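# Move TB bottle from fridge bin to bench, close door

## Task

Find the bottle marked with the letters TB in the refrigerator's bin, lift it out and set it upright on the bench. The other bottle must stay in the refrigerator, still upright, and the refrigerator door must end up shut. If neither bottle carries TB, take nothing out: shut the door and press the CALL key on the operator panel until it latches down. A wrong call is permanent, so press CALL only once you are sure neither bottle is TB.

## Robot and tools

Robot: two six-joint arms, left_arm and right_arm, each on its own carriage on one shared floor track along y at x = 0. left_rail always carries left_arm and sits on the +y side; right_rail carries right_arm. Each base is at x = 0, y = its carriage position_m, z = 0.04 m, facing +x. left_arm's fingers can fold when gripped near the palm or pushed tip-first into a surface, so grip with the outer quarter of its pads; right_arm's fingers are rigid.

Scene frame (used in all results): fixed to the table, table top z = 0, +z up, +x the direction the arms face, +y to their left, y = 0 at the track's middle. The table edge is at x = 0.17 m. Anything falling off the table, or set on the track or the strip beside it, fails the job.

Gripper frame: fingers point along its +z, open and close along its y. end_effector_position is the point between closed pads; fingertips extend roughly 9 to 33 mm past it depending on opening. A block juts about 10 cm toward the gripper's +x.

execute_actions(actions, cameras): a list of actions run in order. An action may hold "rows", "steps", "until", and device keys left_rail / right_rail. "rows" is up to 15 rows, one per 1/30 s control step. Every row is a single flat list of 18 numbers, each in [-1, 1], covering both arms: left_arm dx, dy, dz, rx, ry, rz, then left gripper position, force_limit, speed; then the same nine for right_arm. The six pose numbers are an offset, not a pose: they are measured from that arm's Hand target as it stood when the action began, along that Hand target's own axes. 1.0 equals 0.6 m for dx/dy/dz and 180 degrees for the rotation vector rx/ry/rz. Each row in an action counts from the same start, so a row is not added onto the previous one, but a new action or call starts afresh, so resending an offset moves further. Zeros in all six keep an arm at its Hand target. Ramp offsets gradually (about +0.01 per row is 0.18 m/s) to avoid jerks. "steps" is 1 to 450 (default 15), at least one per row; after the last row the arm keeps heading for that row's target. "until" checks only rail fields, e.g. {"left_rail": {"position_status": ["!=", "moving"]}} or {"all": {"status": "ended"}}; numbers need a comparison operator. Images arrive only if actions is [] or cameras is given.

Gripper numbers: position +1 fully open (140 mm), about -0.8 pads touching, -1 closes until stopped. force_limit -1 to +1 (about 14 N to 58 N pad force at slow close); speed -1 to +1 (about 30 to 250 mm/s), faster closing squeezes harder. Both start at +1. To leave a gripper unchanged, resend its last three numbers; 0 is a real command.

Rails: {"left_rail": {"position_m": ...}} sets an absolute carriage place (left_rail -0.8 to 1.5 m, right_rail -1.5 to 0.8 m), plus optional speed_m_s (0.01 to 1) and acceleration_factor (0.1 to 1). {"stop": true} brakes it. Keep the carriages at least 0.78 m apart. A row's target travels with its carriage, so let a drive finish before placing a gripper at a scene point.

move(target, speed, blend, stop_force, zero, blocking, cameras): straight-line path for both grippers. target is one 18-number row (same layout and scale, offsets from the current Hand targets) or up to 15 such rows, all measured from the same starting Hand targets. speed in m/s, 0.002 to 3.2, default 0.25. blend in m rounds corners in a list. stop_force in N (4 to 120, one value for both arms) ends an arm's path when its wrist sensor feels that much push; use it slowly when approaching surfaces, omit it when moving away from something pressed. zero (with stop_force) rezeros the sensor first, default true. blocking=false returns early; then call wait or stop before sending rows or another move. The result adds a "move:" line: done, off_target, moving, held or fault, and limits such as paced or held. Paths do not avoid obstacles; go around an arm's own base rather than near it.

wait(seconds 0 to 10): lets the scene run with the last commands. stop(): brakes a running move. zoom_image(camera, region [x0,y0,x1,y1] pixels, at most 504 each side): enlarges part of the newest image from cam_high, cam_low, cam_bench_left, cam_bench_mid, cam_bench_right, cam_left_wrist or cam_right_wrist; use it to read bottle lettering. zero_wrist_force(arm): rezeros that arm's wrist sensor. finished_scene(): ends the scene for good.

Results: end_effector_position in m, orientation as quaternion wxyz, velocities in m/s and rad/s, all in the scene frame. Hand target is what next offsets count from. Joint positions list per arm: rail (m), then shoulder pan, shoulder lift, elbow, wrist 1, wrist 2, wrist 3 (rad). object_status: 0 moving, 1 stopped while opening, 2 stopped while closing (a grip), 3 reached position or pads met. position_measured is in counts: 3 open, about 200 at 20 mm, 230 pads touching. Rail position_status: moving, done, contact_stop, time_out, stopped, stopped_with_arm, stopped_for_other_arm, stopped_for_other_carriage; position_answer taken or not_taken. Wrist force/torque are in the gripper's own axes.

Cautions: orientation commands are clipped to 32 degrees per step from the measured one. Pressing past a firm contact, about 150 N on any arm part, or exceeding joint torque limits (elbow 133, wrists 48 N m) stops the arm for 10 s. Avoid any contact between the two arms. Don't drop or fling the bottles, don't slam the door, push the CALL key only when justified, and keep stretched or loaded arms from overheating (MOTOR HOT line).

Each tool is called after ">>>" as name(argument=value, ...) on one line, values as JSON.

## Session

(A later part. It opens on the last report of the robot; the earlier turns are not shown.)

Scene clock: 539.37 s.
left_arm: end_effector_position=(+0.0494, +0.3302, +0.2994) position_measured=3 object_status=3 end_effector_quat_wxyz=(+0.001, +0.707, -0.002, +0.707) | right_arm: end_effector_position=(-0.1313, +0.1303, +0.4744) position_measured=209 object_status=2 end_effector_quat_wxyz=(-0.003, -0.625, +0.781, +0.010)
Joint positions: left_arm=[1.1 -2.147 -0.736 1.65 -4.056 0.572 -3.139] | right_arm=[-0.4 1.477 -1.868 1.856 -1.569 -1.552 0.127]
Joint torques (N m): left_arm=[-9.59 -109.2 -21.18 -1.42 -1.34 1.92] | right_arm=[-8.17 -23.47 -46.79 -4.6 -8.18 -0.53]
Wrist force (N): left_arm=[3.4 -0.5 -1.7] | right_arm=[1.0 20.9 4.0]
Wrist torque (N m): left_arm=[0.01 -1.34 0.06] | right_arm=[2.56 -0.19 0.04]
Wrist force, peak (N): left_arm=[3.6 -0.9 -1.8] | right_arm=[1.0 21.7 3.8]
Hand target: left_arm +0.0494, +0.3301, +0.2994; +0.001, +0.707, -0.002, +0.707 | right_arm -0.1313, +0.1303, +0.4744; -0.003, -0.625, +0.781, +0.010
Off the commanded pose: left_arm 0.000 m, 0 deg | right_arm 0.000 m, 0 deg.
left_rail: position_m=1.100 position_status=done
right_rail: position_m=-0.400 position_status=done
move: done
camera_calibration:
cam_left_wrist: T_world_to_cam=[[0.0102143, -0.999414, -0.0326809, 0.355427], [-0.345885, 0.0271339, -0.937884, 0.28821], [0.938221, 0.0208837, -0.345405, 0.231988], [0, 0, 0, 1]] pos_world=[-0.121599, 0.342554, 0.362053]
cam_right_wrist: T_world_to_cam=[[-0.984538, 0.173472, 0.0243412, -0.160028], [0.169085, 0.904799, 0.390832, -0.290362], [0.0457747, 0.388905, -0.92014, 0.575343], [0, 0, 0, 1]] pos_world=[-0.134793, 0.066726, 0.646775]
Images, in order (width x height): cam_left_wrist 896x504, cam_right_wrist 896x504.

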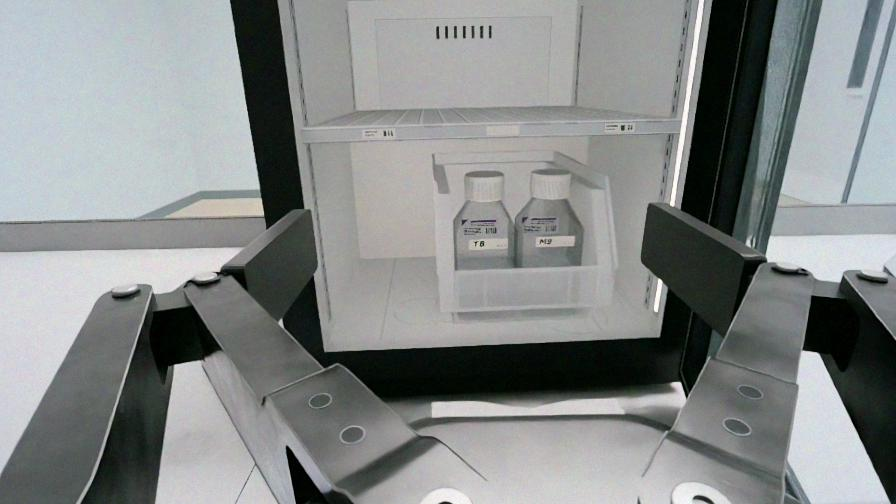

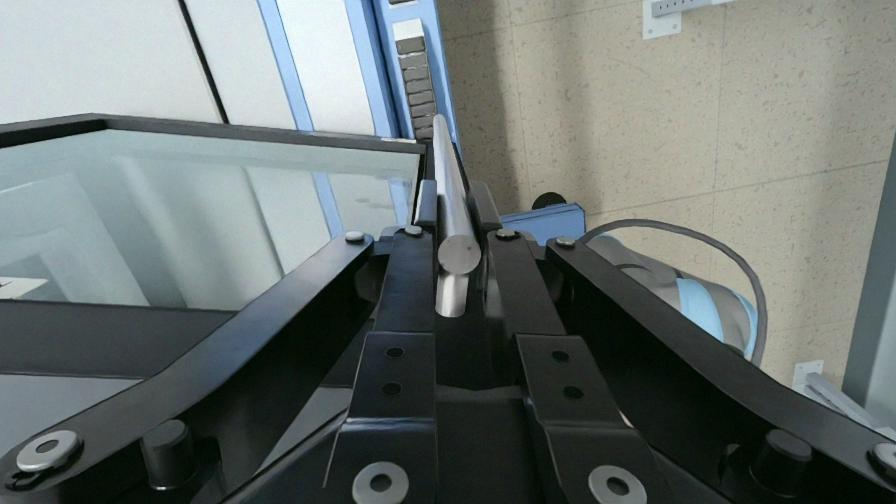

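>>> move(target=[-0.077,0.037,0.334,0,0,0,-0.055,-0.1,-0.5,0,0,0,0,0,0,-1,-0.1,-1], speed=0.2, cameras=["cam_left_wrist"])

>>> zoom_image(camera="cam_left_wrist", region=[300, 100, 680, 400])

Scene clock: 577.97 s.
left_arm: end_effector_position=(+0.2494, +0.3072, +0.2532) position_measured=136 object_status=3 end_effector_quat_wxyz=(+0.001, +0.707, -0.002, +0.707) | right_arm: end_effector_position=(-0.1313, +0.1303, +0.4744) position_measured=209 object_status=2 end_effector_quat_wxyz=(-0.003, -0.625, +0.781, +0.010)
Joint positions: left_arm=[1.1 -1.906 -0.699 1.7 -4.145 0.331 -3.139] | right_arm=[-0.4 1.477 -1.868 1.856 -1.569 -1.552 0.127]
Joint torques (N m): left_arm=[12.62 -79.81 -31.7 -1.92 -2.07 1.91] | right_arm=[-14.08 -22.43 -46.07 -4.25 -8.72 -0.97]
Wrist force (N): left_arm=[2.8 -0.7 -1.5] | right_arm=[1.3 21.2 3.7]
Wrist torque (N m): left_arm=[-0.04 -1.29 0.06] | right_arm=[2.64 -0.25 0.03]
Wrist force, peak (N): left_arm=[3.7 -0.2 -3.3] | right_arm=[1.2 21.5 4.2]
Hand target: left_arm +0.2497, +0.3071, +0.2531; +0.001, +0.707, -0.002, +0.707 | right_arm -0.1313, +0.1303, +0.4744; -0.003, -0.625, +0.781, +0.010
Off the commanded pose: left_arm 0.000 m, 0 deg | right_arm 0.000 m, 0 deg.
left_rail: position_m=1.100 position_status=done
right_rail: position_m=-0.400 position_status=done
move: done
camera_calibration:
cam_left_wrist: T_world_to_cam=[[0.0098046, -0.999419, -0.0326365, 0.329005], [-0.345875, 0.0272339, -0.937885, 0.314552], [0.93823, 0.0204837, -0.345407, 0.0289573], [0, 0, 0, 1]] pos_world=[0.0784011, 0.319654, 0.315753]
Images, in order (width x height): cam_left_wrist 896x504.

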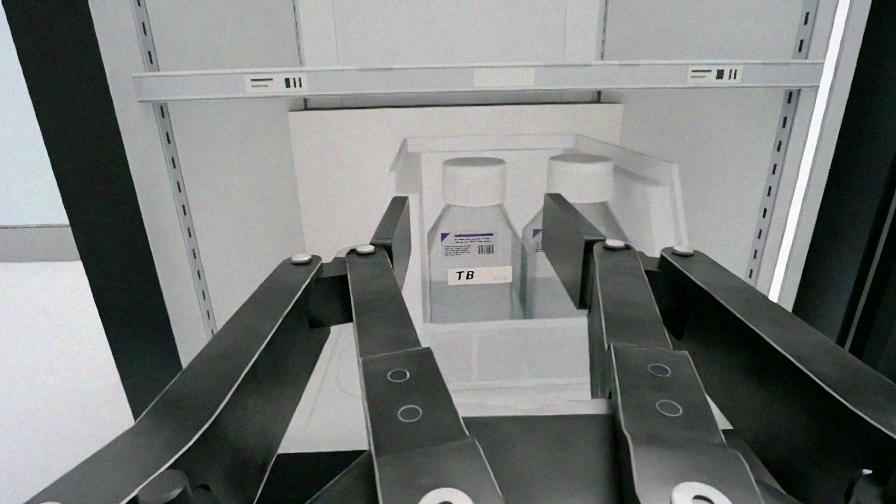

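Scaled by 1.326 from the camera's 896x504 image, which has a finer 1280x720 frame.

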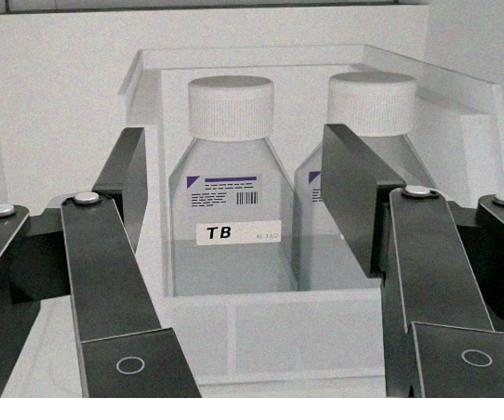

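>>> move(target=[-0.01,0.0035,0.193,0,0,0,-0.055,-0.1,-0.5,0,0,0,0,0,0,-1,-0.1,-1], speed=0.12, cameras=["cam_left_wrist"])

>>> zoom_image(camera="cam_left_wrist", region=[300, 50, 680, 430])

Scene clock: 611.63 s.
left_arm: end_effector_position=(+0.3651, +0.3046, +0.2470) position_measured=136 object_status=3 end_effector_quat_wxyz=(+0.001, +0.707, -0.002, +0.707) | right_arm: end_effector_position=(-0.1313, +0.1303, +0.4744) position_measured=209 object_status=2 end_effector_quat_wxyz=(-0.003, -0.625, +0.781, +0.010)
Joint positions: left_arm=[1.1 -1.761 -0.692 1.703 -4.156 0.186 -3.137] | right_arm=[-0.4 1.477 -1.868 1.856 -1.569 -1.552 0.127]
Joint torques (N m): left_arm=[11.43 -82.89 -31.28 2.82 -2.14 2.25] | right_arm=[-14.85 -22.94 -44.81 -3.81 -8.36 -0.67]
Wrist force (N): left_arm=[3.2 -0.8 -1.7] | right_arm=[1.5 22.4 3.7]
Wrist torque (N m): left_arm=[-0.06 -1.34 0.05] | right_arm=[2.66 -0.26 0.05]
Wrist force, peak (N): left_arm=[5.4 -1.2 -6.2] | right_arm=[1.5 23.3 4.2]
Hand target: left_arm +0.3654, +0.3045, +0.2470; +0.001, +0.707, -0.002, +0.707 | right_arm -0.1313, +0.1303, +0.4744; -0.003, -0.625, +0.781, +0.010
Off the commanded pose: left_arm 0.000 m, 0 deg | right_arm 0.000 m, 0 deg.
left_rail: position_m=1.100 position_status=done
right_rail: position_m=-0.400 position_status=done
move: done
camera_calibration:
cam_left_wrist: T_world_to_cam=[[0.0098046, -0.999419, -0.0326365, 0.324972], [-0.345875, 0.0272339, -0.937885, 0.348956], [0.93823, 0.0204837, -0.345407, -0.0817413], [0, 0, 0, 1]] pos_world=[0.194201, 0.316954, 0.309653]
Images, in order (width x height): cam_left_wrist 896x504.

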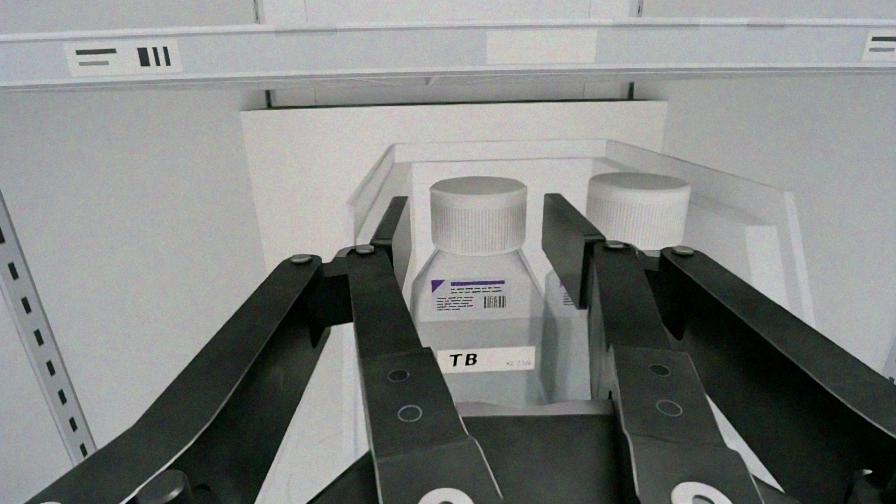

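Scaled by 1.326 from the camera's 896x504 image, which has a finer 1280x720 frame.

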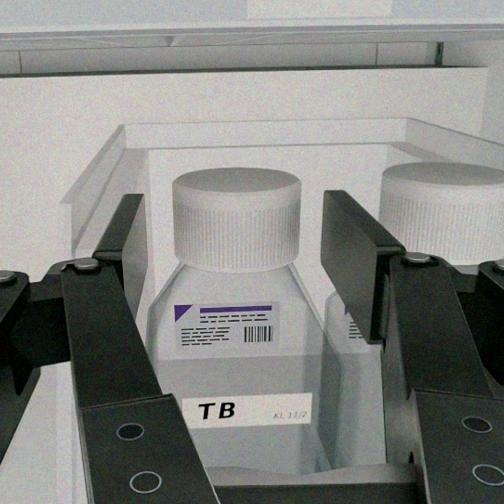

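>>> move(target=[0.0033,0.0038,0.0377,0,0,0,-0.055,-0.1,-0.5,0,0,0,0,0,0,-1,-0.1,-1], speed=0.06, stop_force=8)

>>> move(target=[0,0,0,0,0,0,-1,-0.2,-1,0,0,0,0,0,0,-1,-0.1,-1], cameras=["cam_left_wrist"])

>>> zoom_image(camera="cam_left_wrist", region=[300, 50, 680, 430])

Scene clock: 632.70 s.
left_arm: end_effector_position=(+0.3881, +0.3021, +0.2490) position_measured=136 object_status=3 end_effector_quat_wxyz=(+0.001, +0.707, -0.002, +0.707) | right_arm: end_effector_position=(-0.1313, +0.1303, +0.4744) position_measured=209 object_status=2 end_effector_quat_wxyz=(-0.003, -0.625, +0.781, +0.010)
Joint positions: left_arm=[1.1 -1.731 -0.691 1.695 -4.15 0.156 -3.136] | right_arm=[-0.4 1.477 -1.868 1.856 -1.569 -1.552 0.127]
Joint torques (N m): left_arm=[12.13 -80.71 -31.44 3.23 -1.7 0.02] | right_arm=[-14.06 -23.52 -44.52 -4.1 -2.35 -1.59]
Wrist force (N): left_arm=[3.2 -1.0 -1.4] | right_arm=[1.5 22.1 4.0]
Wrist torque (N m): left_arm=[-0.12 -1.34 0.05] | right_arm=[2.59 -0.25 0.05]
Wrist force, peak (N): left_arm=[3.5 -0.9 -2.0] | right_arm=[1.4 22.8 3.8]
Hand target: left_arm +0.3881, +0.3021, +0.2490; +0.001, +0.707, -0.002, +0.707 | right_arm -0.1313, +0.1303, +0.4744; -0.003, -0.625, +0.781, +0.010
Off the commanded pose: left_arm 0.000 m, 0 deg | right_arm 0.000 m, 0 deg.
left_rail: position_m=1.100 position_status=done
right_rail: position_m=-0.400 position_status=done
move: done

Scene clock: 633.43 s.
left_arm: end_effector_position=(+0.3881, +0.3021, +0.2490) position_measured=159 object_status=0 end_effector_quat_wxyz=(+0.001, +0.707, -0.002, +0.707) | right_arm: end_effector_position=(-0.1313, +0.1303, +0.4744) position_measured=209 object_status=2 end_effector_quat_wxyz=(-0.003, -0.625, +0.781, +0.010)
Joint positions: left_arm=[1.1 -1.731 -0.691 1.695 -4.15 0.156 -3.136] | right_arm=[-0.4 1.477 -1.868 1.856 -1.569 -1.552 0.127]
Joint torques (N m): left_arm=[13.21 -81.64 -31.55 2.74 -1.84 -1.49] | right_arm=[-13.58 -21.31 -45.51 -4 -2.77 -1.74]
Wrist force (N): left_arm=[3.8 -2.1 -2.4] | right_arm=[1.2 22.1 4.2]
Wrist torque (N m): left_arm=[-0.02 -1.31 0.13] | right_arm=[2.65 -0.20 0.05]
Wrist force, peak (N): left_arm=[3.9 -2.1 -2.4] | right_arm=[1.3 22.5 3.5]
Hand target: left_arm +0.3881, +0.3021, +0.2490; +0.001, +0.707, -0.002, +0.707 | right_arm -0.1313, +0.1303, +0.4744; -0.003, -0.625, +0.781, +0.010
Off the commanded pose: left_arm 0.000 m, 0 deg | right_arm 0.000 m, 0 deg.
left_rail: position_m=1.100 position_status=done
right_rail: position_m=-0.400 position_status=done
move: done
camera_calibration:
cam_left_wrist: T_world_to_cam=[[0.00977004, -0.999416, -0.0327302, 0.322446], [-0.345874, 0.0273339, -0.937883, 0.358692], [0.93823, 0.0204837, -0.345405, -0.102522], [0, 0, 0, 1]] pos_world=[0.217101, 0.314554, 0.311553]
Images, in order (width x height): cam_left_wrist 896x504.

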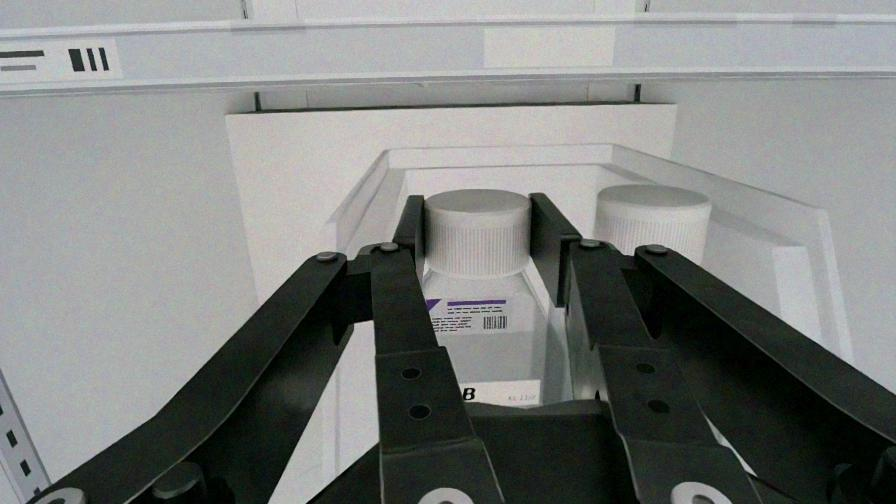

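Scaled by 1.326 from the camera's 896x504 image, which has a finer 1280x720 frame.

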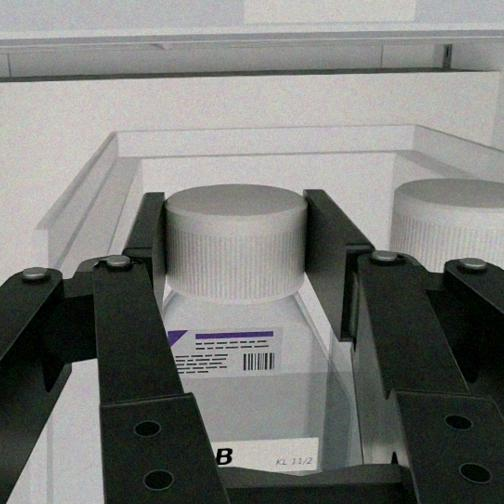

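>>> move(target=[0.05,0,0,0,0,0,-1,-0.2,-1,0,0,0,0,0,0,-1,-0.1,-1], speed=0.05, stop_force=25, cameras=["cam_left_wrist"])

>>> zoom_image(camera="cam_left_wrist", region=[300, 50, 680, 430])

Scene clock: 642.63 s.
left_arm: end_effector_position=(+0.3881, +0.3021, +0.2790) position_measured=159 object_status=2 end_effector_quat_wxyz=(+0.001, +0.707, -0.002, +0.707) | right_arm: end_effector_position=(-0.1313, +0.1303, +0.4744) position_measured=209 object_status=2 end_effector_quat_wxyz=(-0.003, -0.625, +0.781, +0.010)
Joint positions: left_arm=[1.1 -1.731 -0.733 1.701 -4.115 0.156 -3.136] | right_arm=[-0.4 1.477 -1.868 1.856 -1.569 -1.552 0.127]
Joint torques (N m): left_arm=[10.68 -109.91 -19.66 3.68 -1.27 -2.16] | right_arm=[-10.74 -21.82 -45.36 -4.06 -2.77 -1.39]
Wrist force (N): left_arm=[-0.6 -0.6 -1.4] | right_arm=[1.3 22.8 2.6]
Wrist torque (N m): left_arm=[-0.02 -1.43 0.29] | right_arm=[2.73 -0.22 0.05]
Wrist force, peak (N): left_arm=[4.1 -2.6 -2.4] | right_arm=[1.3 22.8 2.6]
Hand target: left_arm +0.3881, +0.3021, +0.2790; +0.001, +0.707, -0.002, +0.707 | right_arm -0.1313, +0.1303, +0.4744; -0.003, -0.625, +0.781, +0.010
Off the commanded pose: left_arm 0.000 m, 0 deg | right_arm 0.000 m, 0 deg.
left_rail: position_m=1.100 position_status=done
right_rail: position_m=-0.400 position_status=done
move: done
camera_calibration:
cam_left_wrist: T_world_to_cam=[[0.0098046, -0.999419, -0.0326365, 0.32339], [-0.345875, 0.0272339, -0.937885, 0.386861], [0.93823, 0.0204837, -0.345407, -0.0921592], [0, 0, 0, 1]] pos_world=[0.217101, 0.314554, 0.341553]
Images, in order (width x height): cam_left_wrist 896x504.

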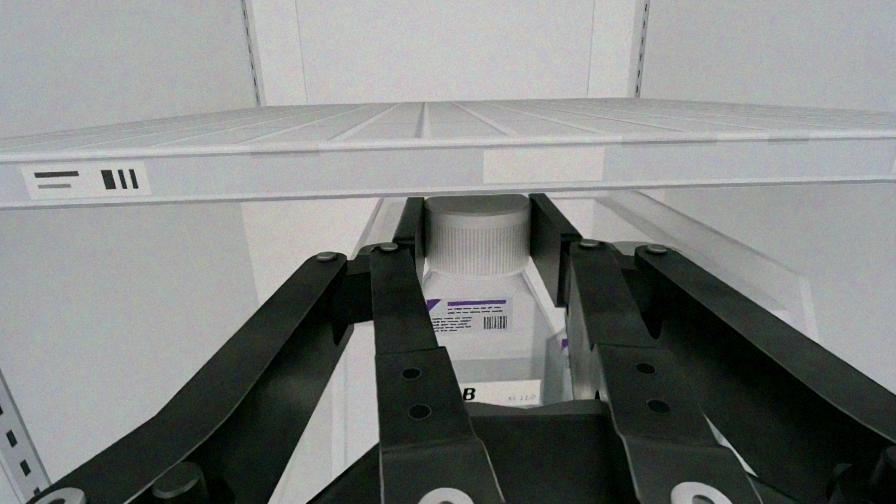

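Scaled by 1.326 from the camera's 896x504 image, which has a finer 1280x720 frame.

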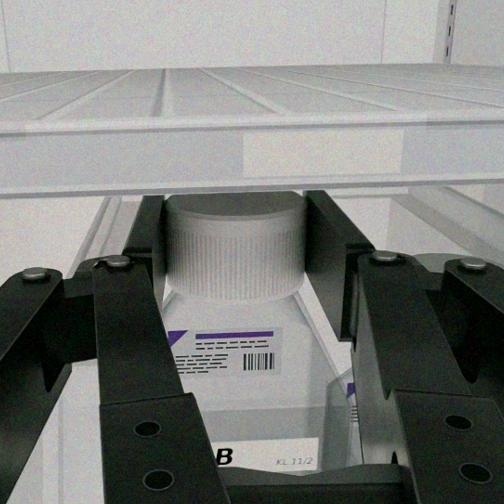

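>>> move(target=[0,0,-0.09,0,0,0,-1,-0.2,-1,0,0,0,0,0,0,-1,-0.1,-1], speed=0.03, stop_force=6, cameras=["cam_left_wrist"])

>>> zoom_image(camera="cam_left_wrist", region=[300, 50, 680, 430])

Scene clock: 685.03 s.
left_arm: end_effector_position=(+0.3341, +0.3023, +0.2790) position_measured=159 object_status=2 end_effector_quat_wxyz=(+0.001, +0.707, -0.002, +0.707) | right_arm: end_effector_position=(-0.1313, +0.1303, +0.4744) position_measured=209 object_status=2 end_effector_quat_wxyz=(-0.003, -0.625, +0.781, +0.010)
Joint positions: left_arm=[1.1 -1.799 -0.734 1.706 -4.116 0.224 -3.137] | right_arm=[-0.4 1.477 -1.868 1.856 -1.569 -1.552 0.127]
Joint torques (N m): left_arm=[-11.2 -111.12 -20.23 1.65 2.6 -2] | right_arm=[-11.73 -23.47 -45.77 -3.58 -2.37 -2.37]
Wrist force (N): left_arm=[0.1 -0.8 -0.1] | right_arm=[1.3 22.6 2.7]
Wrist torque (N m): left_arm=[-0.08 -1.37 0.32] | right_arm=[2.66 -0.21 0.05]
Wrist force, peak (N): left_arm=[-0.7 -1.2 -1.6] | right_arm=[1.3 22.9 2.7]
Hand target: left_arm +0.3341, +0.3023, +0.2790; +0.001, +0.707, -0.002, +0.707 | right_arm -0.1313, +0.1303, +0.4744; -0.003, -0.625, +0.781, +0.010
Off the commanded pose: left_arm 0.000 m, 0 deg | right_arm 0.000 m, 0 deg.
left_rail: position_m=1.100 position_status=done
right_rail: position_m=-0.400 position_status=done
move: done
camera_calibration:
cam_left_wrist: T_world_to_cam=[[0.0098046, -0.999419, -0.0326365, 0.324122], [-0.345875, 0.0272339, -0.937885, 0.368272], [0.93823, 0.0204837, -0.345407, -0.0414643], [0, 0, 0, 1]] pos_world=[0.163101, 0.314754, 0.341653]
Images, in order (width x height): cam_left_wrist 896x504.

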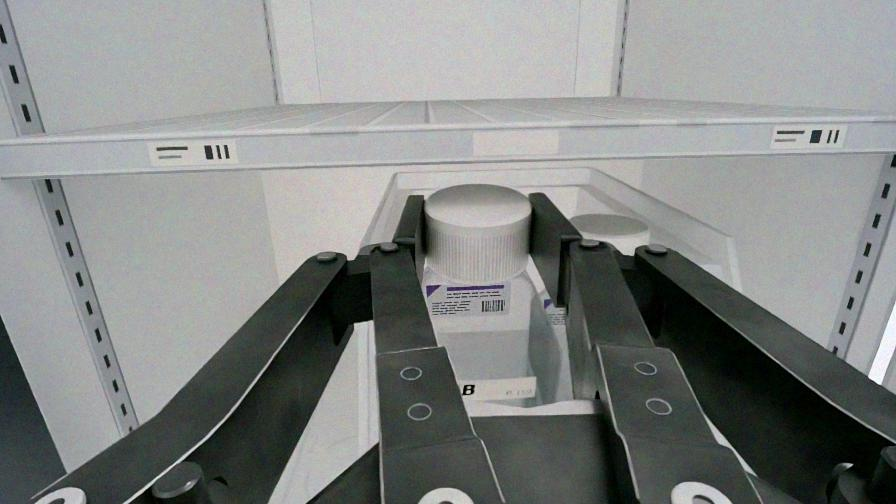

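Scaled by 1.326 from the camera's 896x504 image, which has a finer 1280x720 frame.

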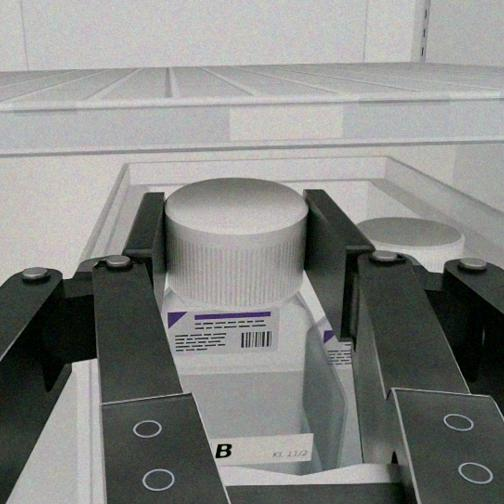

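>>> move(target=[-0.0062,0,-0.0357,0,0.0833,0,-1,-0.2,-1,0,0,0,0,0,0,-1,-0.1,-1], speed=0.06, cameras=["cam_left_wrist"])

>>> zoom_image(camera="cam_left_wrist", region=[300, 50, 680, 430])

Scene clock: 699.03 s.
left_arm: end_effector_position=(+0.3126, +0.3024, +0.2753) position_measured=159 object_status=2 end_effector_quat_wxyz=(+0.001, +0.609, -0.002, +0.793) | right_arm: end_effector_position=(-0.1313, +0.1303, +0.4744) position_measured=209 object_status=2 end_effector_quat_wxyz=(-0.003, -0.625, +0.781, +0.010)
Joint positions: left_arm=[1.1 -1.812 -0.733 1.887 -3.445 0.35 -3.96] | right_arm=[-0.4 1.477 -1.868 1.856 -1.569 -1.552 0.127]
Joint torques (N m): left_arm=[13.2 -78.2 -16.59 -0.46 5.69 -2.52] | right_arm=[-11.25 -24.78 -44.28 -3.79 -2.49 -1.95]
Wrist force (N): left_arm=[-0.7 -0.5 -1.7] | right_arm=[1.2 22.3 2.5]
Wrist torque (N m): left_arm=[0.00 -1.57 0.31] | right_arm=[2.62 -0.22 0.05]
Wrist force, peak (N): left_arm=[-1.0 -0.4 -2.1] | right_arm=[1.6 23.1 2.6]
Hand target: left_arm +0.3127, +0.3024, +0.2753; +0.001, +0.609, -0.002, +0.793 | right_arm -0.1313, +0.1303, +0.4744; -0.003, -0.625, +0.781, +0.010
Off the commanded pose: left_arm 0.000 m, 0 deg | right_arm 0.000 m, 0 deg.
left_rail: position_m=1.100 position_status=done
right_rail: position_m=-0.400 position_status=done
move: done
camera_calibration:
cam_left_wrist: T_world_to_cam=[[0.0175017, -0.999456, -0.0279516, 0.320639], [-0.0916571, 0.0262344, -0.995445, 0.294047], [0.995637, 0.0199839, -0.0911481, -0.110477], [0, 0, 0, 1]] pos_world=[0.131334, 0.314958, 0.2916]
Images, in order (width x height): cam_left_wrist 896x504.

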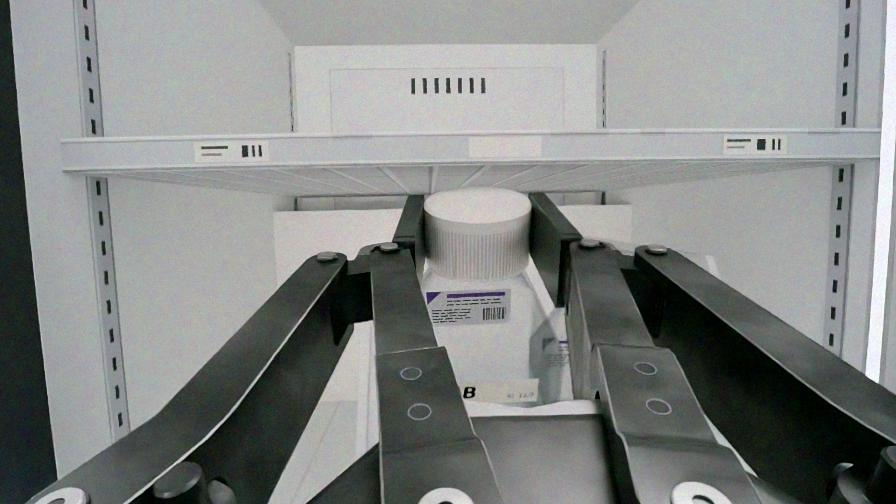

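Scaled by 1.326 from the camera's 896x504 image, which has a finer 1280x720 frame.

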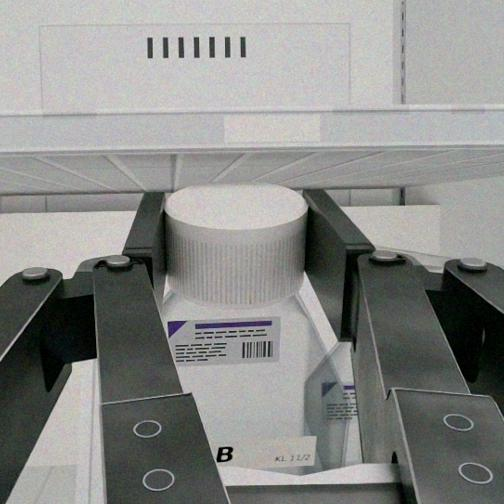

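>>> move(target=[0.0837,0,0.0224,0,0,0,-1,-0.2,-1,0,0,0,0,0,0,-1,-0.1,-1], speed=0.05, stop_force=10, cameras=["cam_left_wrist"])

>>> zoom_image(camera="cam_left_wrist", region=[300, 50, 680, 430])

Scene clock: 710.30 s.
left_arm: end_effector_position=(+0.3127, +0.3024, +0.2895) position_measured=159 object_status=2 end_effector_quat_wxyz=(+0.001, +0.609, -0.002, +0.793) | right_arm: end_effector_position=(-0.1313, +0.1303, +0.4744) position_measured=209 object_status=2 end_effector_quat_wxyz=(-0.003, -0.625, +0.781, +0.010)
Joint positions: left_arm=[1.1 -1.812 -0.756 1.891 -3.427 0.35 -3.959] | right_arm=[-0.4 1.477 -1.868 1.856 -1.569 -1.552 0.127]
Joint torques (N m): left_arm=[9.46 -79.54 -30.99 -6.36 2.21 -0.79] | right_arm=[-11.06 -22.68 -45.33 -3.78 -2.38 -2.48]
Wrist force (N): left_arm=[-4.0 0.2 -1.2] | right_arm=[1.2 22.4 2.4]
Wrist torque (N m): left_arm=[-0.05 -1.64 0.06] | right_arm=[2.69 -0.22 0.04]
Wrist force, peak (N): left_arm=[-46.2 -6.2 -21.8] | right_arm=[1.3 22.9 2.5]
Hand target: left_arm +0.3127, +0.3024, +0.2895; +0.001, +0.609, -0.002, +0.793 (not the last commanded pose) | right_arm -0.1313, +0.1303, +0.4744; -0.003, -0.625, +0.781, +0.010
Off the commanded pose: left_arm 0.038 m, 0 deg | right_arm 0.000 m, 0 deg.
left_rail: position_m=1.100 position_status=done
right_rail: position_m=-0.400 position_status=done
move: contact (left_arm)
camera_calibration:
cam_left_wrist: T_world_to_cam=[[0.0177035, -0.999452, -0.0279683, 0.321013], [-0.0915632, 0.0262345, -0.995454, 0.308172], [0.995642, 0.0201839, -0.0910486, -0.109276], [0, 0, 0, 1]] pos_world=[0.131334, 0.314958, 0.3058]
Images, in order (width x height): cam_left_wrist 896x504.

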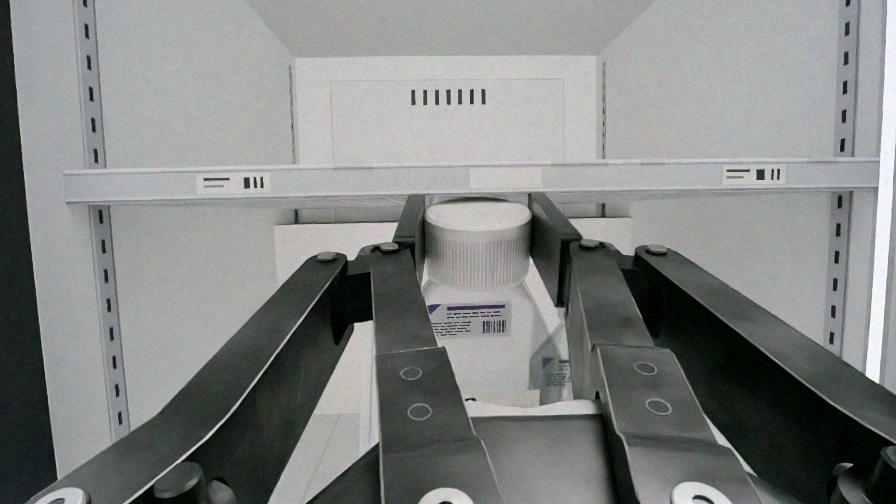

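Scaled by 1.326 from the camera's 896x504 image, which has a finer 1280x720 frame.

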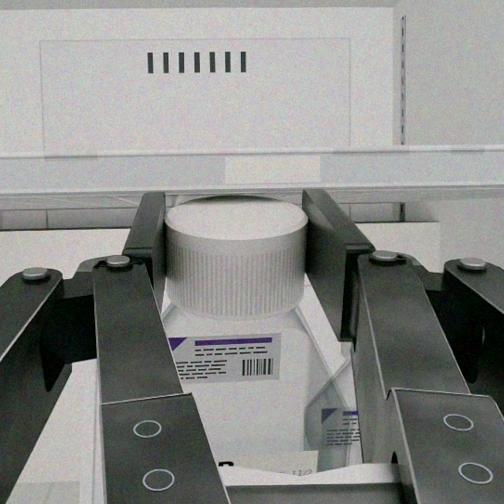

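>>> move(target=[-0.0097,0,-0.0026,0,0,0,-1,-0.2,-1,0,0,0,0,0,0,-1,-0.1,-1], speed=0.04)

>>> move(target=[0.013,0,-0.0483,0,0,0,-1,-0.2,-1,0,0,0,0,0,0,-1,-0.1,-1], speed=0.03, stop_force=6, cameras=["cam_left_wrist"])

>>> zoom_image(camera="cam_left_wrist", region=[300, 50, 680, 430])

Scene clock: 730.00 s.
left_arm: end_effector_position=(+0.3126, +0.3024, +0.2837) position_measured=159 object_status=2 end_effector_quat_wxyz=(+0.001, +0.609, -0.002, +0.793) | right_arm: end_effector_position=(-0.1313, +0.1303, +0.4744) position_measured=209 object_status=2 end_effector_quat_wxyz=(-0.003, -0.625, +0.781, +0.010)
Joint positions: left_arm=[1.1 -1.812 -0.747 1.889 -3.434 0.35 -3.96] | right_arm=[-0.4 1.477 -1.868 1.856 -1.569 -1.552 0.127]
Joint torques (N m): left_arm=[-7.94 -79.05 -29.75 -6.62 2.21 -0.58] | right_arm=[-9.57 -25.24 -44.62 -4.23 -3.06 -2.74]
Wrist force (N): left_arm=[2.1 4.4 -0.4] | right_arm=[1.2 22.3 3.0]
Wrist torque (N m): left_arm=[1.09 -1.81 0.20] | right_arm=[2.66 -0.20 0.04]
Wrist force, peak (N): left_arm=[1.8 5.0 -0.7] | right_arm=[1.2 22.7 2.6]
Hand target: left_arm +0.3126, +0.3024, +0.2835; +0.001, +0.609, -0.002, +0.793 | right_arm -0.1313, +0.1303, +0.4744; -0.003, -0.625, +0.781, +0.010
Off the commanded pose: left_arm 0.000 m, 0 deg | right_arm 0.000 m, 0 deg.
left_rail: position_m=1.100 position_status=done
right_rail: position_m=-0.400 position_status=done
move: done

Scene clock: 732.13 s.
left_arm: end_effector_position=(+0.2826, +0.3026, +0.2835) position_measured=159 object_status=2 end_effector_quat_wxyz=(+0.001, +0.609, -0.002, +0.793) | right_arm: end_effector_position=(-0.1313, +0.1303, +0.4744) position_measured=209 object_status=2 end_effector_quat_wxyz=(-0.003, -0.625, +0.781, +0.010)
Joint positions: left_arm=[1.1 -1.849 -0.732 1.873 -3.504 0.376 -3.883] | right_arm=[-0.4 1.477 -1.868 1.856 -1.569 -1.552 0.127]
Joint torques (N m): left_arm=[-11.72 -79.78 -29.62 -5.2 5.16 1.75] | right_arm=[-8.92 -26.29 -45.36 -3.59 -2.74 -2.64]
Wrist force (N): left_arm=[0.8 4.8 -0.3] | right_arm=[1.2 22.7 2.9]
Wrist torque (N m): left_arm=[1.14 -1.78 0.02] | right_arm=[2.72 -0.22 0.04]
Wrist force, peak (N): left_arm=[1.0 5.4 -0.4] | right_arm=[1.3 22.8 2.9]
Hand target: left_arm +0.2826, +0.3026, +0.2835; +0.001, +0.609, -0.002, +0.793 | right_arm -0.1313, +0.1303, +0.4744; -0.003, -0.625, +0.781, +0.010
Off the commanded pose: left_arm 0.000 m, 0 deg | right_arm 0.000 m, 0 deg.
left_rail: position_m=1.100 position_status=done
right_rail: position_m=-0.400 position_status=done
move: done
camera_calibration:
cam_left_wrist: T_world_to_cam=[[0.0177035, -0.999452, -0.0279683, 0.321476], [-0.0915632, 0.0262345, -0.995454, 0.29945], [0.995642, 0.0201839, -0.0910486, -0.0799551], [0, 0, 0, 1]] pos_world=[0.101334, 0.315058, 0.2998]
Images, in order (width x height): cam_left_wrist 896x504.

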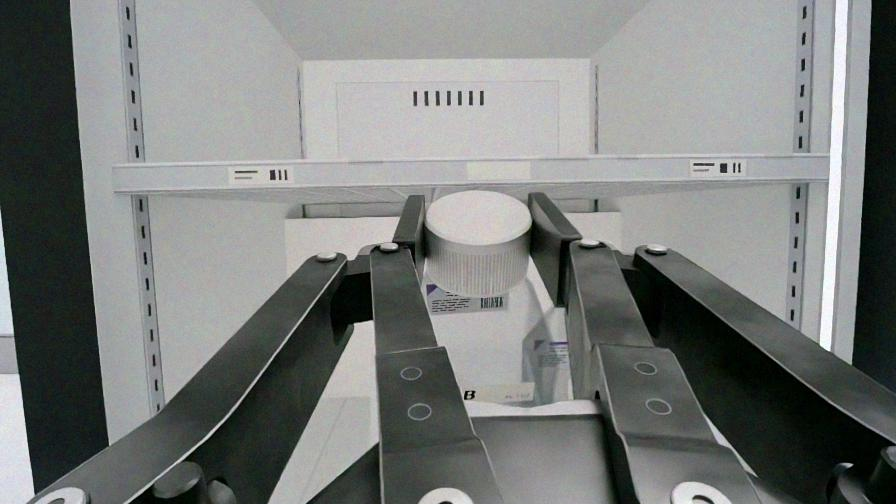

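Scaled by 1.326 from the camera's 896x504 image, which has a finer 1280x720 frame.

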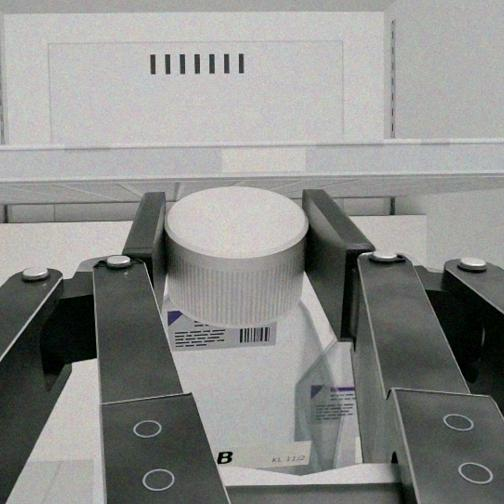

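>>> move(target=[0.0725,0,0.0194,0,0,0,-1,-0.2,-1,0,0,0,0,0,0,-1,-0.1,-1], speed=0.04, stop_force=8, cameras=["cam_left_wrist"])

>>> zoom_image(camera="cam_left_wrist", region=[300, 50, 680, 430])

Scene clock: 743.27 s.
left_arm: end_effector_position=(+0.2827, +0.3025, +0.3286) position_measured=159 object_status=2 end_effector_quat_wxyz=(+0.001, +0.609, -0.002, +0.793) | right_arm: end_effector_position=(-0.1313, +0.1303, +0.4744) position_measured=209 object_status=2 end_effector_quat_wxyz=(-0.003, -0.625, +0.781, +0.010)
Joint positions: left_arm=[1.1 -1.849 -0.801 1.885 -3.447 0.376 -3.883] | right_arm=[-0.4 1.477 -1.868 1.856 -1.569 -1.552 0.127]
Joint torques (N m): left_arm=[8.19 -111.08 -20.06 0.31 2.19 -2.05] | right_arm=[-10.83 -23.64 -45.11 -3.72 -2.93 -2.67]
Wrist force (N): left_arm=[-4.7 5.2 -4.2] | right_arm=[1.3 22.3 0.4]
Wrist torque (N m): left_arm=[1.23 -2.02 0.18] | right_arm=[2.70 -0.20 0.04]
Wrist force, peak (N): left_arm=[-4.8 5.4 -4.1] | right_arm=[1.1 22.9 2.9]
Hand target: left_arm +0.2827, +0.3025, +0.3286; +0.001, +0.609, -0.002, +0.793 | right_arm -0.1313, +0.1303, +0.4744; -0.003, -0.625, +0.781, +0.010
Off the commanded pose: left_arm 0.000 m, 0 deg | right_arm 0.000 m, 0 deg.
left_rail: position_m=1.100 position_status=done
right_rail: position_m=-0.400 position_status=done
move: done
camera_calibration:
cam_left_wrist: T_world_to_cam=[[0.0177035, -0.999452, -0.0279683, 0.322635], [-0.0915632, 0.0262345, -0.995454, 0.344248], [0.995642, 0.0201839, -0.0910486, -0.0758559], [0, 0, 0, 1]] pos_world=[0.101334, 0.314958, 0.3448]
Images, in order (width x height): cam_left_wrist 896x504.

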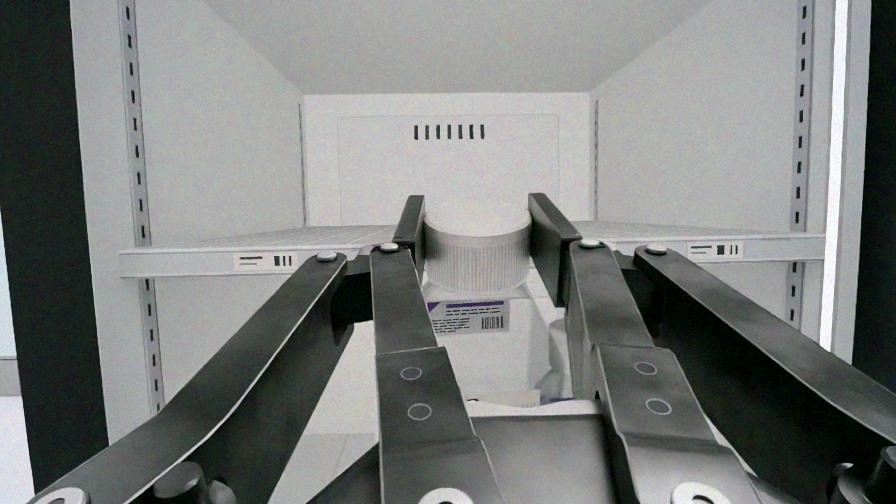

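Scaled by 1.326 from the camera's 896x504 image, which has a finer 1280x720 frame.

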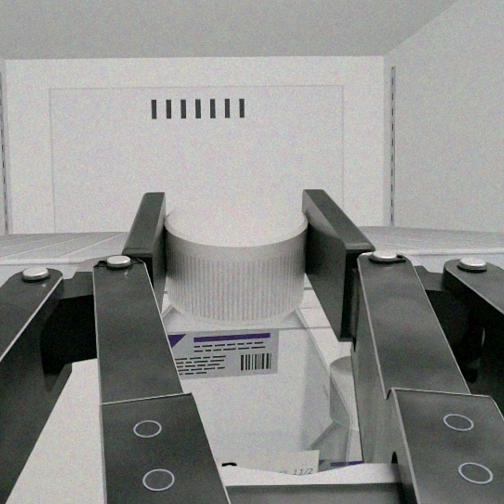

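>>> move(target=[0.0259,0,-0.0966,0,0,0,-1,-0.2,-1,0,0,0,0,0,0,-1,-0.1,-1], speed=0.04, stop_force=7, cameras=["cam_left_wrist"])

>>> zoom_image(camera="cam_left_wrist", region=[300, 50, 680, 430])

Scene clock: 763.03 s.
left_arm: end_effector_position=(+0.2227, +0.3028, +0.3286) position_measured=159 object_status=2 end_effector_quat_wxyz=(+0.001, +0.609, -0.002, +0.793) | right_arm: end_effector_position=(-0.1313, +0.1303, +0.4744) position_measured=209 object_status=2 end_effector_quat_wxyz=(-0.003, -0.625, +0.781, +0.010)
Joint positions: left_arm=[1.1 -1.922 -0.775 1.85 -3.551 0.431 -3.76] | right_arm=[-0.4 1.477 -1.868 1.856 -1.569 -1.552 0.127]
Joint torques (N m): left_arm=[-11.3 -78.33 -31.03 -5.38 4.74 1.97] | right_arm=[-9.53 -23.23 -45.16 -3.54 -3.18 -2.82]
Wrist force (N): left_arm=[2.2 4.5 -2.2] | right_arm=[1.2 22.2 2.8]
Wrist torque (N m): left_arm=[1.09 -2.07 0.06] | right_arm=[2.66 -0.22 0.05]
Wrist force, peak (N): left_arm=[-5.0 5.2 -4.3] | right_arm=[1.3 22.8 2.7]
Hand target: left_arm +0.2227, +0.3028, +0.3286; +0.001, +0.609, -0.002, +0.793 | right_arm -0.1313, +0.1303, +0.4744; -0.003, -0.625, +0.781, +0.010
Off the commanded pose: left_arm 0.000 m, 0 deg | right_arm 0.000 m, 0 deg.
left_rail: position_m=1.100 position_status=done
right_rail: position_m=-0.400 position_status=done
move: done
camera_calibration:
cam_left_wrist: T_world_to_cam=[[0.0177035, -0.999452, -0.0279683, 0.324], [-0.0915632, 0.0262345, -0.995454, 0.338846], [0.995642, 0.0201839, -0.0910486, -0.0161143], [0, 0, 0, 1]] pos_world=[0.0413339, 0.315258, 0.3449]
Images, in order (width x height): cam_left_wrist 896x504.

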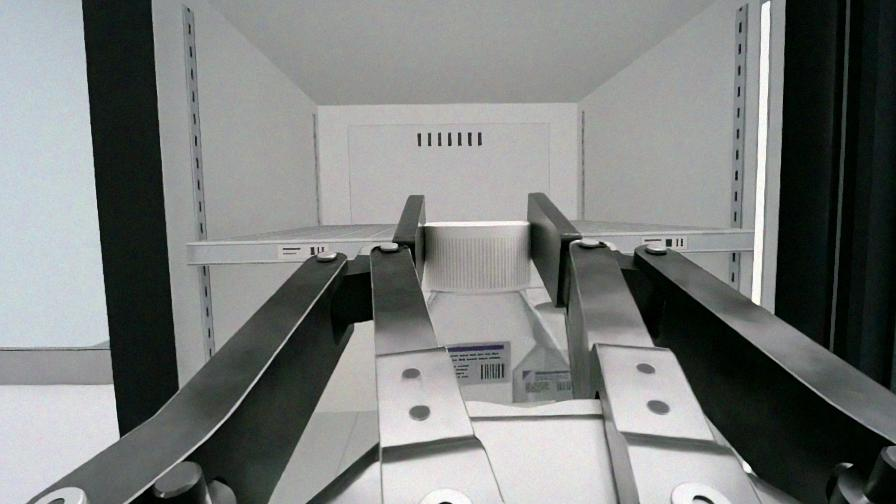

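Scaled by 1.326 from the camera's 896x504 image, which has a finer 1280x720 frame.

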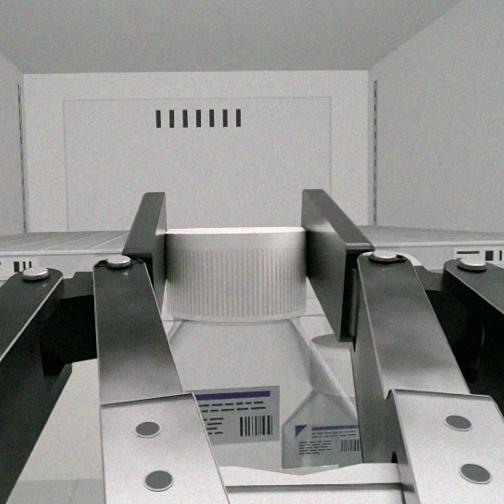

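>>> move(target=[0.065,0,-0.1137,0,-0.0833,0,-1,-0.2,-1,0,0,0,0,0,0,-1,-0.1,-1], speed=0.1)

>>> execute_actions(actions=[{"left_rail":{"position_m":1.5,"acceleration_factor":0.25,"speed_m_s":0.3},"steps":150,"until":{"all":{"status":"ended"}}}], cameras=["cam_left_wrist","cam_bench_left","cam_low","cam_high"])

Scene clock: 784.30 s.
left_arm: end_effector_position=(+0.1467, +0.3031, +0.3487) position_measured=159 object_status=2 end_effector_quat_wxyz=(+0.001, +0.707, -0.002, +0.707) | right_arm: end_effector_position=(-0.1313, +0.1303, +0.4744) position_measured=209 object_status=2 end_effector_quat_wxyz=(-0.003, -0.625, +0.781, +0.010)
Joint positions: left_arm=[1.1 -2.024 -0.802 1.659 -4 0.449 -3.139] | right_arm=[-0.4 1.477 -1.868 1.856 -1.569 -1.552 0.127]
Joint torques (N m): left_arm=[-11.86 -108.09 -34.99 -1.23 2.7 2.01] | right_arm=[-5.37 -25.51 -45.3 -3.83 -3.01 -2.78]
Wrist force (N): left_arm=[2.2 4.1 -1.2] | right_arm=[1.2 22.3 2.9]
Wrist torque (N m): left_arm=[1.05 -2.05 0.04] | right_arm=[2.67 -0.22 0.05]
Wrist force, peak (N): left_arm=[2.8 4.4 -2.1] | right_arm=[1.1 22.7 2.7]
Hand target: left_arm +0.1467, +0.3031, +0.3487; +0.001, +0.707, -0.002, +0.707 | right_arm -0.1313, +0.1303, +0.4744; -0.003, -0.625, +0.781, +0.010
Off the commanded pose: left_arm 0.000 m, 0 deg | right_arm 0.000 m, 0 deg.
left_rail: position_m=1.100 position_status=done
right_rail: position_m=-0.400 position_status=done
move: done

Scene clock: 786.57 s.
left_arm: end_effector_position=(+0.1467, +0.7028, +0.3487) position_measured=159 object_status=2 end_effector_quat_wxyz=(+0.001, +0.707, -0.002, +0.707) | right_arm: end_effector_position=(-0.1313, +0.1303, +0.4744) position_measured=209 object_status=2 end_effector_quat_wxyz=(-0.003, -0.625, +0.781, +0.010)
Joint positions: left_arm=[1.5 -2.024 -0.802 1.659 -4 0.449 -3.139] | right_arm=[-0.4 1.477 -1.868 1.856 -1.569 -1.552 0.127]
Joint torques (N m): left_arm=[-4.55 -101.39 -35.42 0.79 1.49 1.9] | right_arm=[-7.04 -23.88 -45.32 -3.46 -3.16 -2.84]
Wrist force (N): left_arm=[2.1 4.1 -1.2] | right_arm=[1.5 22.1 2.7]
Wrist torque (N m): left_arm=[1.05 -2.02 0.05] | right_arm=[2.64 -0.28 0.05]
Wrist force, peak (N): left_arm=[2.5 6.1 -1.2] | right_arm=[1.2 22.7 2.7]
Hand target: left_arm +0.1467, +0.7028, +0.3487; +0.001, +0.707, -0.002, +0.707 | right_arm -0.1313, +0.1303, +0.4744; -0.003, -0.625, +0.781, +0.010
Tool commands: left_gripper/position=-1.0 left_gripper/force_limit=-0.2 left_gripper/speed=-1.0 right_gripper/position=-1.0 right_gripper/force_limit=-0.1 right_gripper/speed=-1.0
Off the commanded pose: left_arm 0.000 m, 0 deg | right_arm 0.000 m, 0 deg.
left_rail: position_m=1.500 speed_m_s=0.30 position_status=done
right_rail: position_m=-0.400 position_status=done
camera_calibration:
cam_left_wrist: T_world_to_cam=[[0.00998847, -0.999415, -0.0327076, 0.728432], [-0.345968, 0.0272351, -0.937851, 0.357939], [0.938193, 0.0206835, -0.345493, 0.150031], [0, 0, 0, 1]] pos_world=[-0.0241986, 0.715154, 0.411353]
Images, in order (width x height): cam_high 896x504, cam_low 896x504, cam_bench_left 896x504, cam_left_wrist 896x504.

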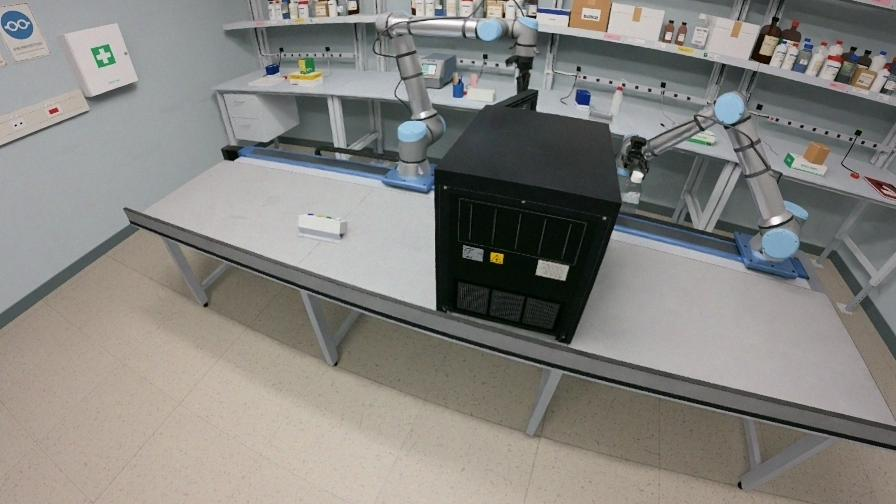

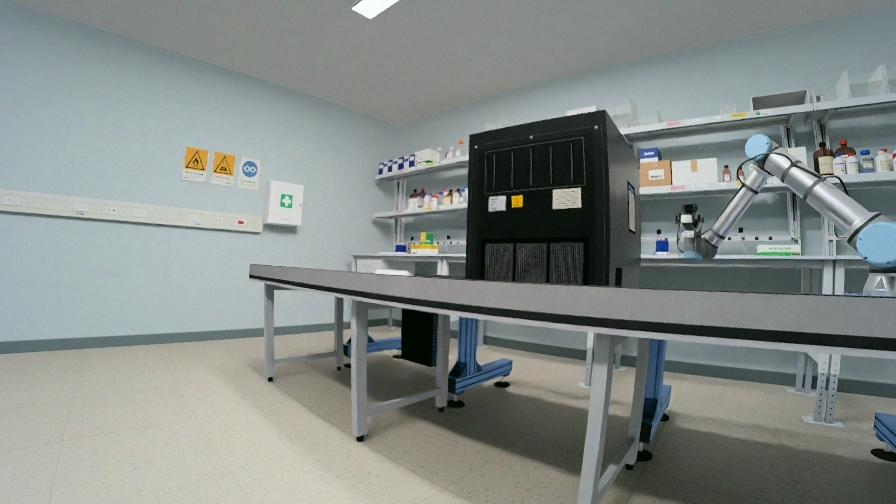

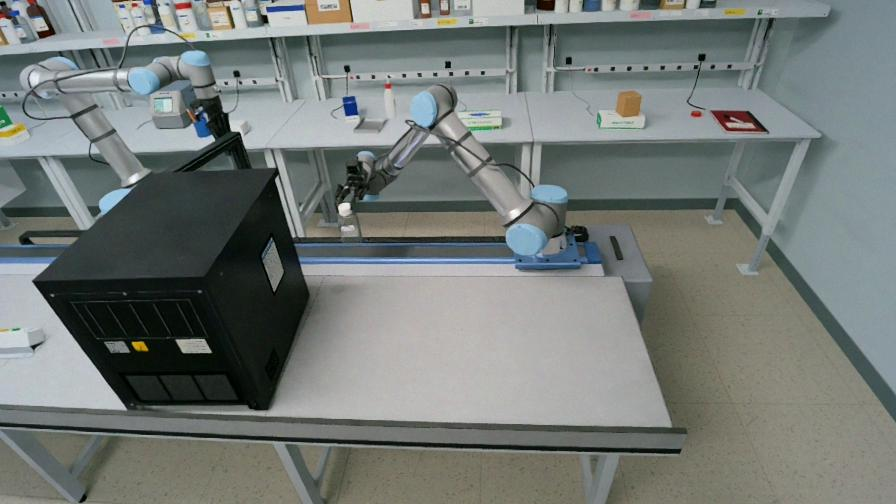

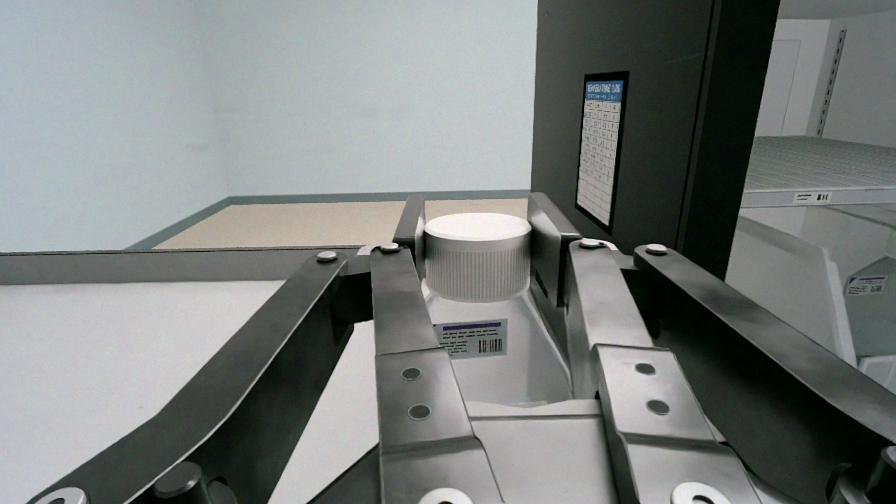

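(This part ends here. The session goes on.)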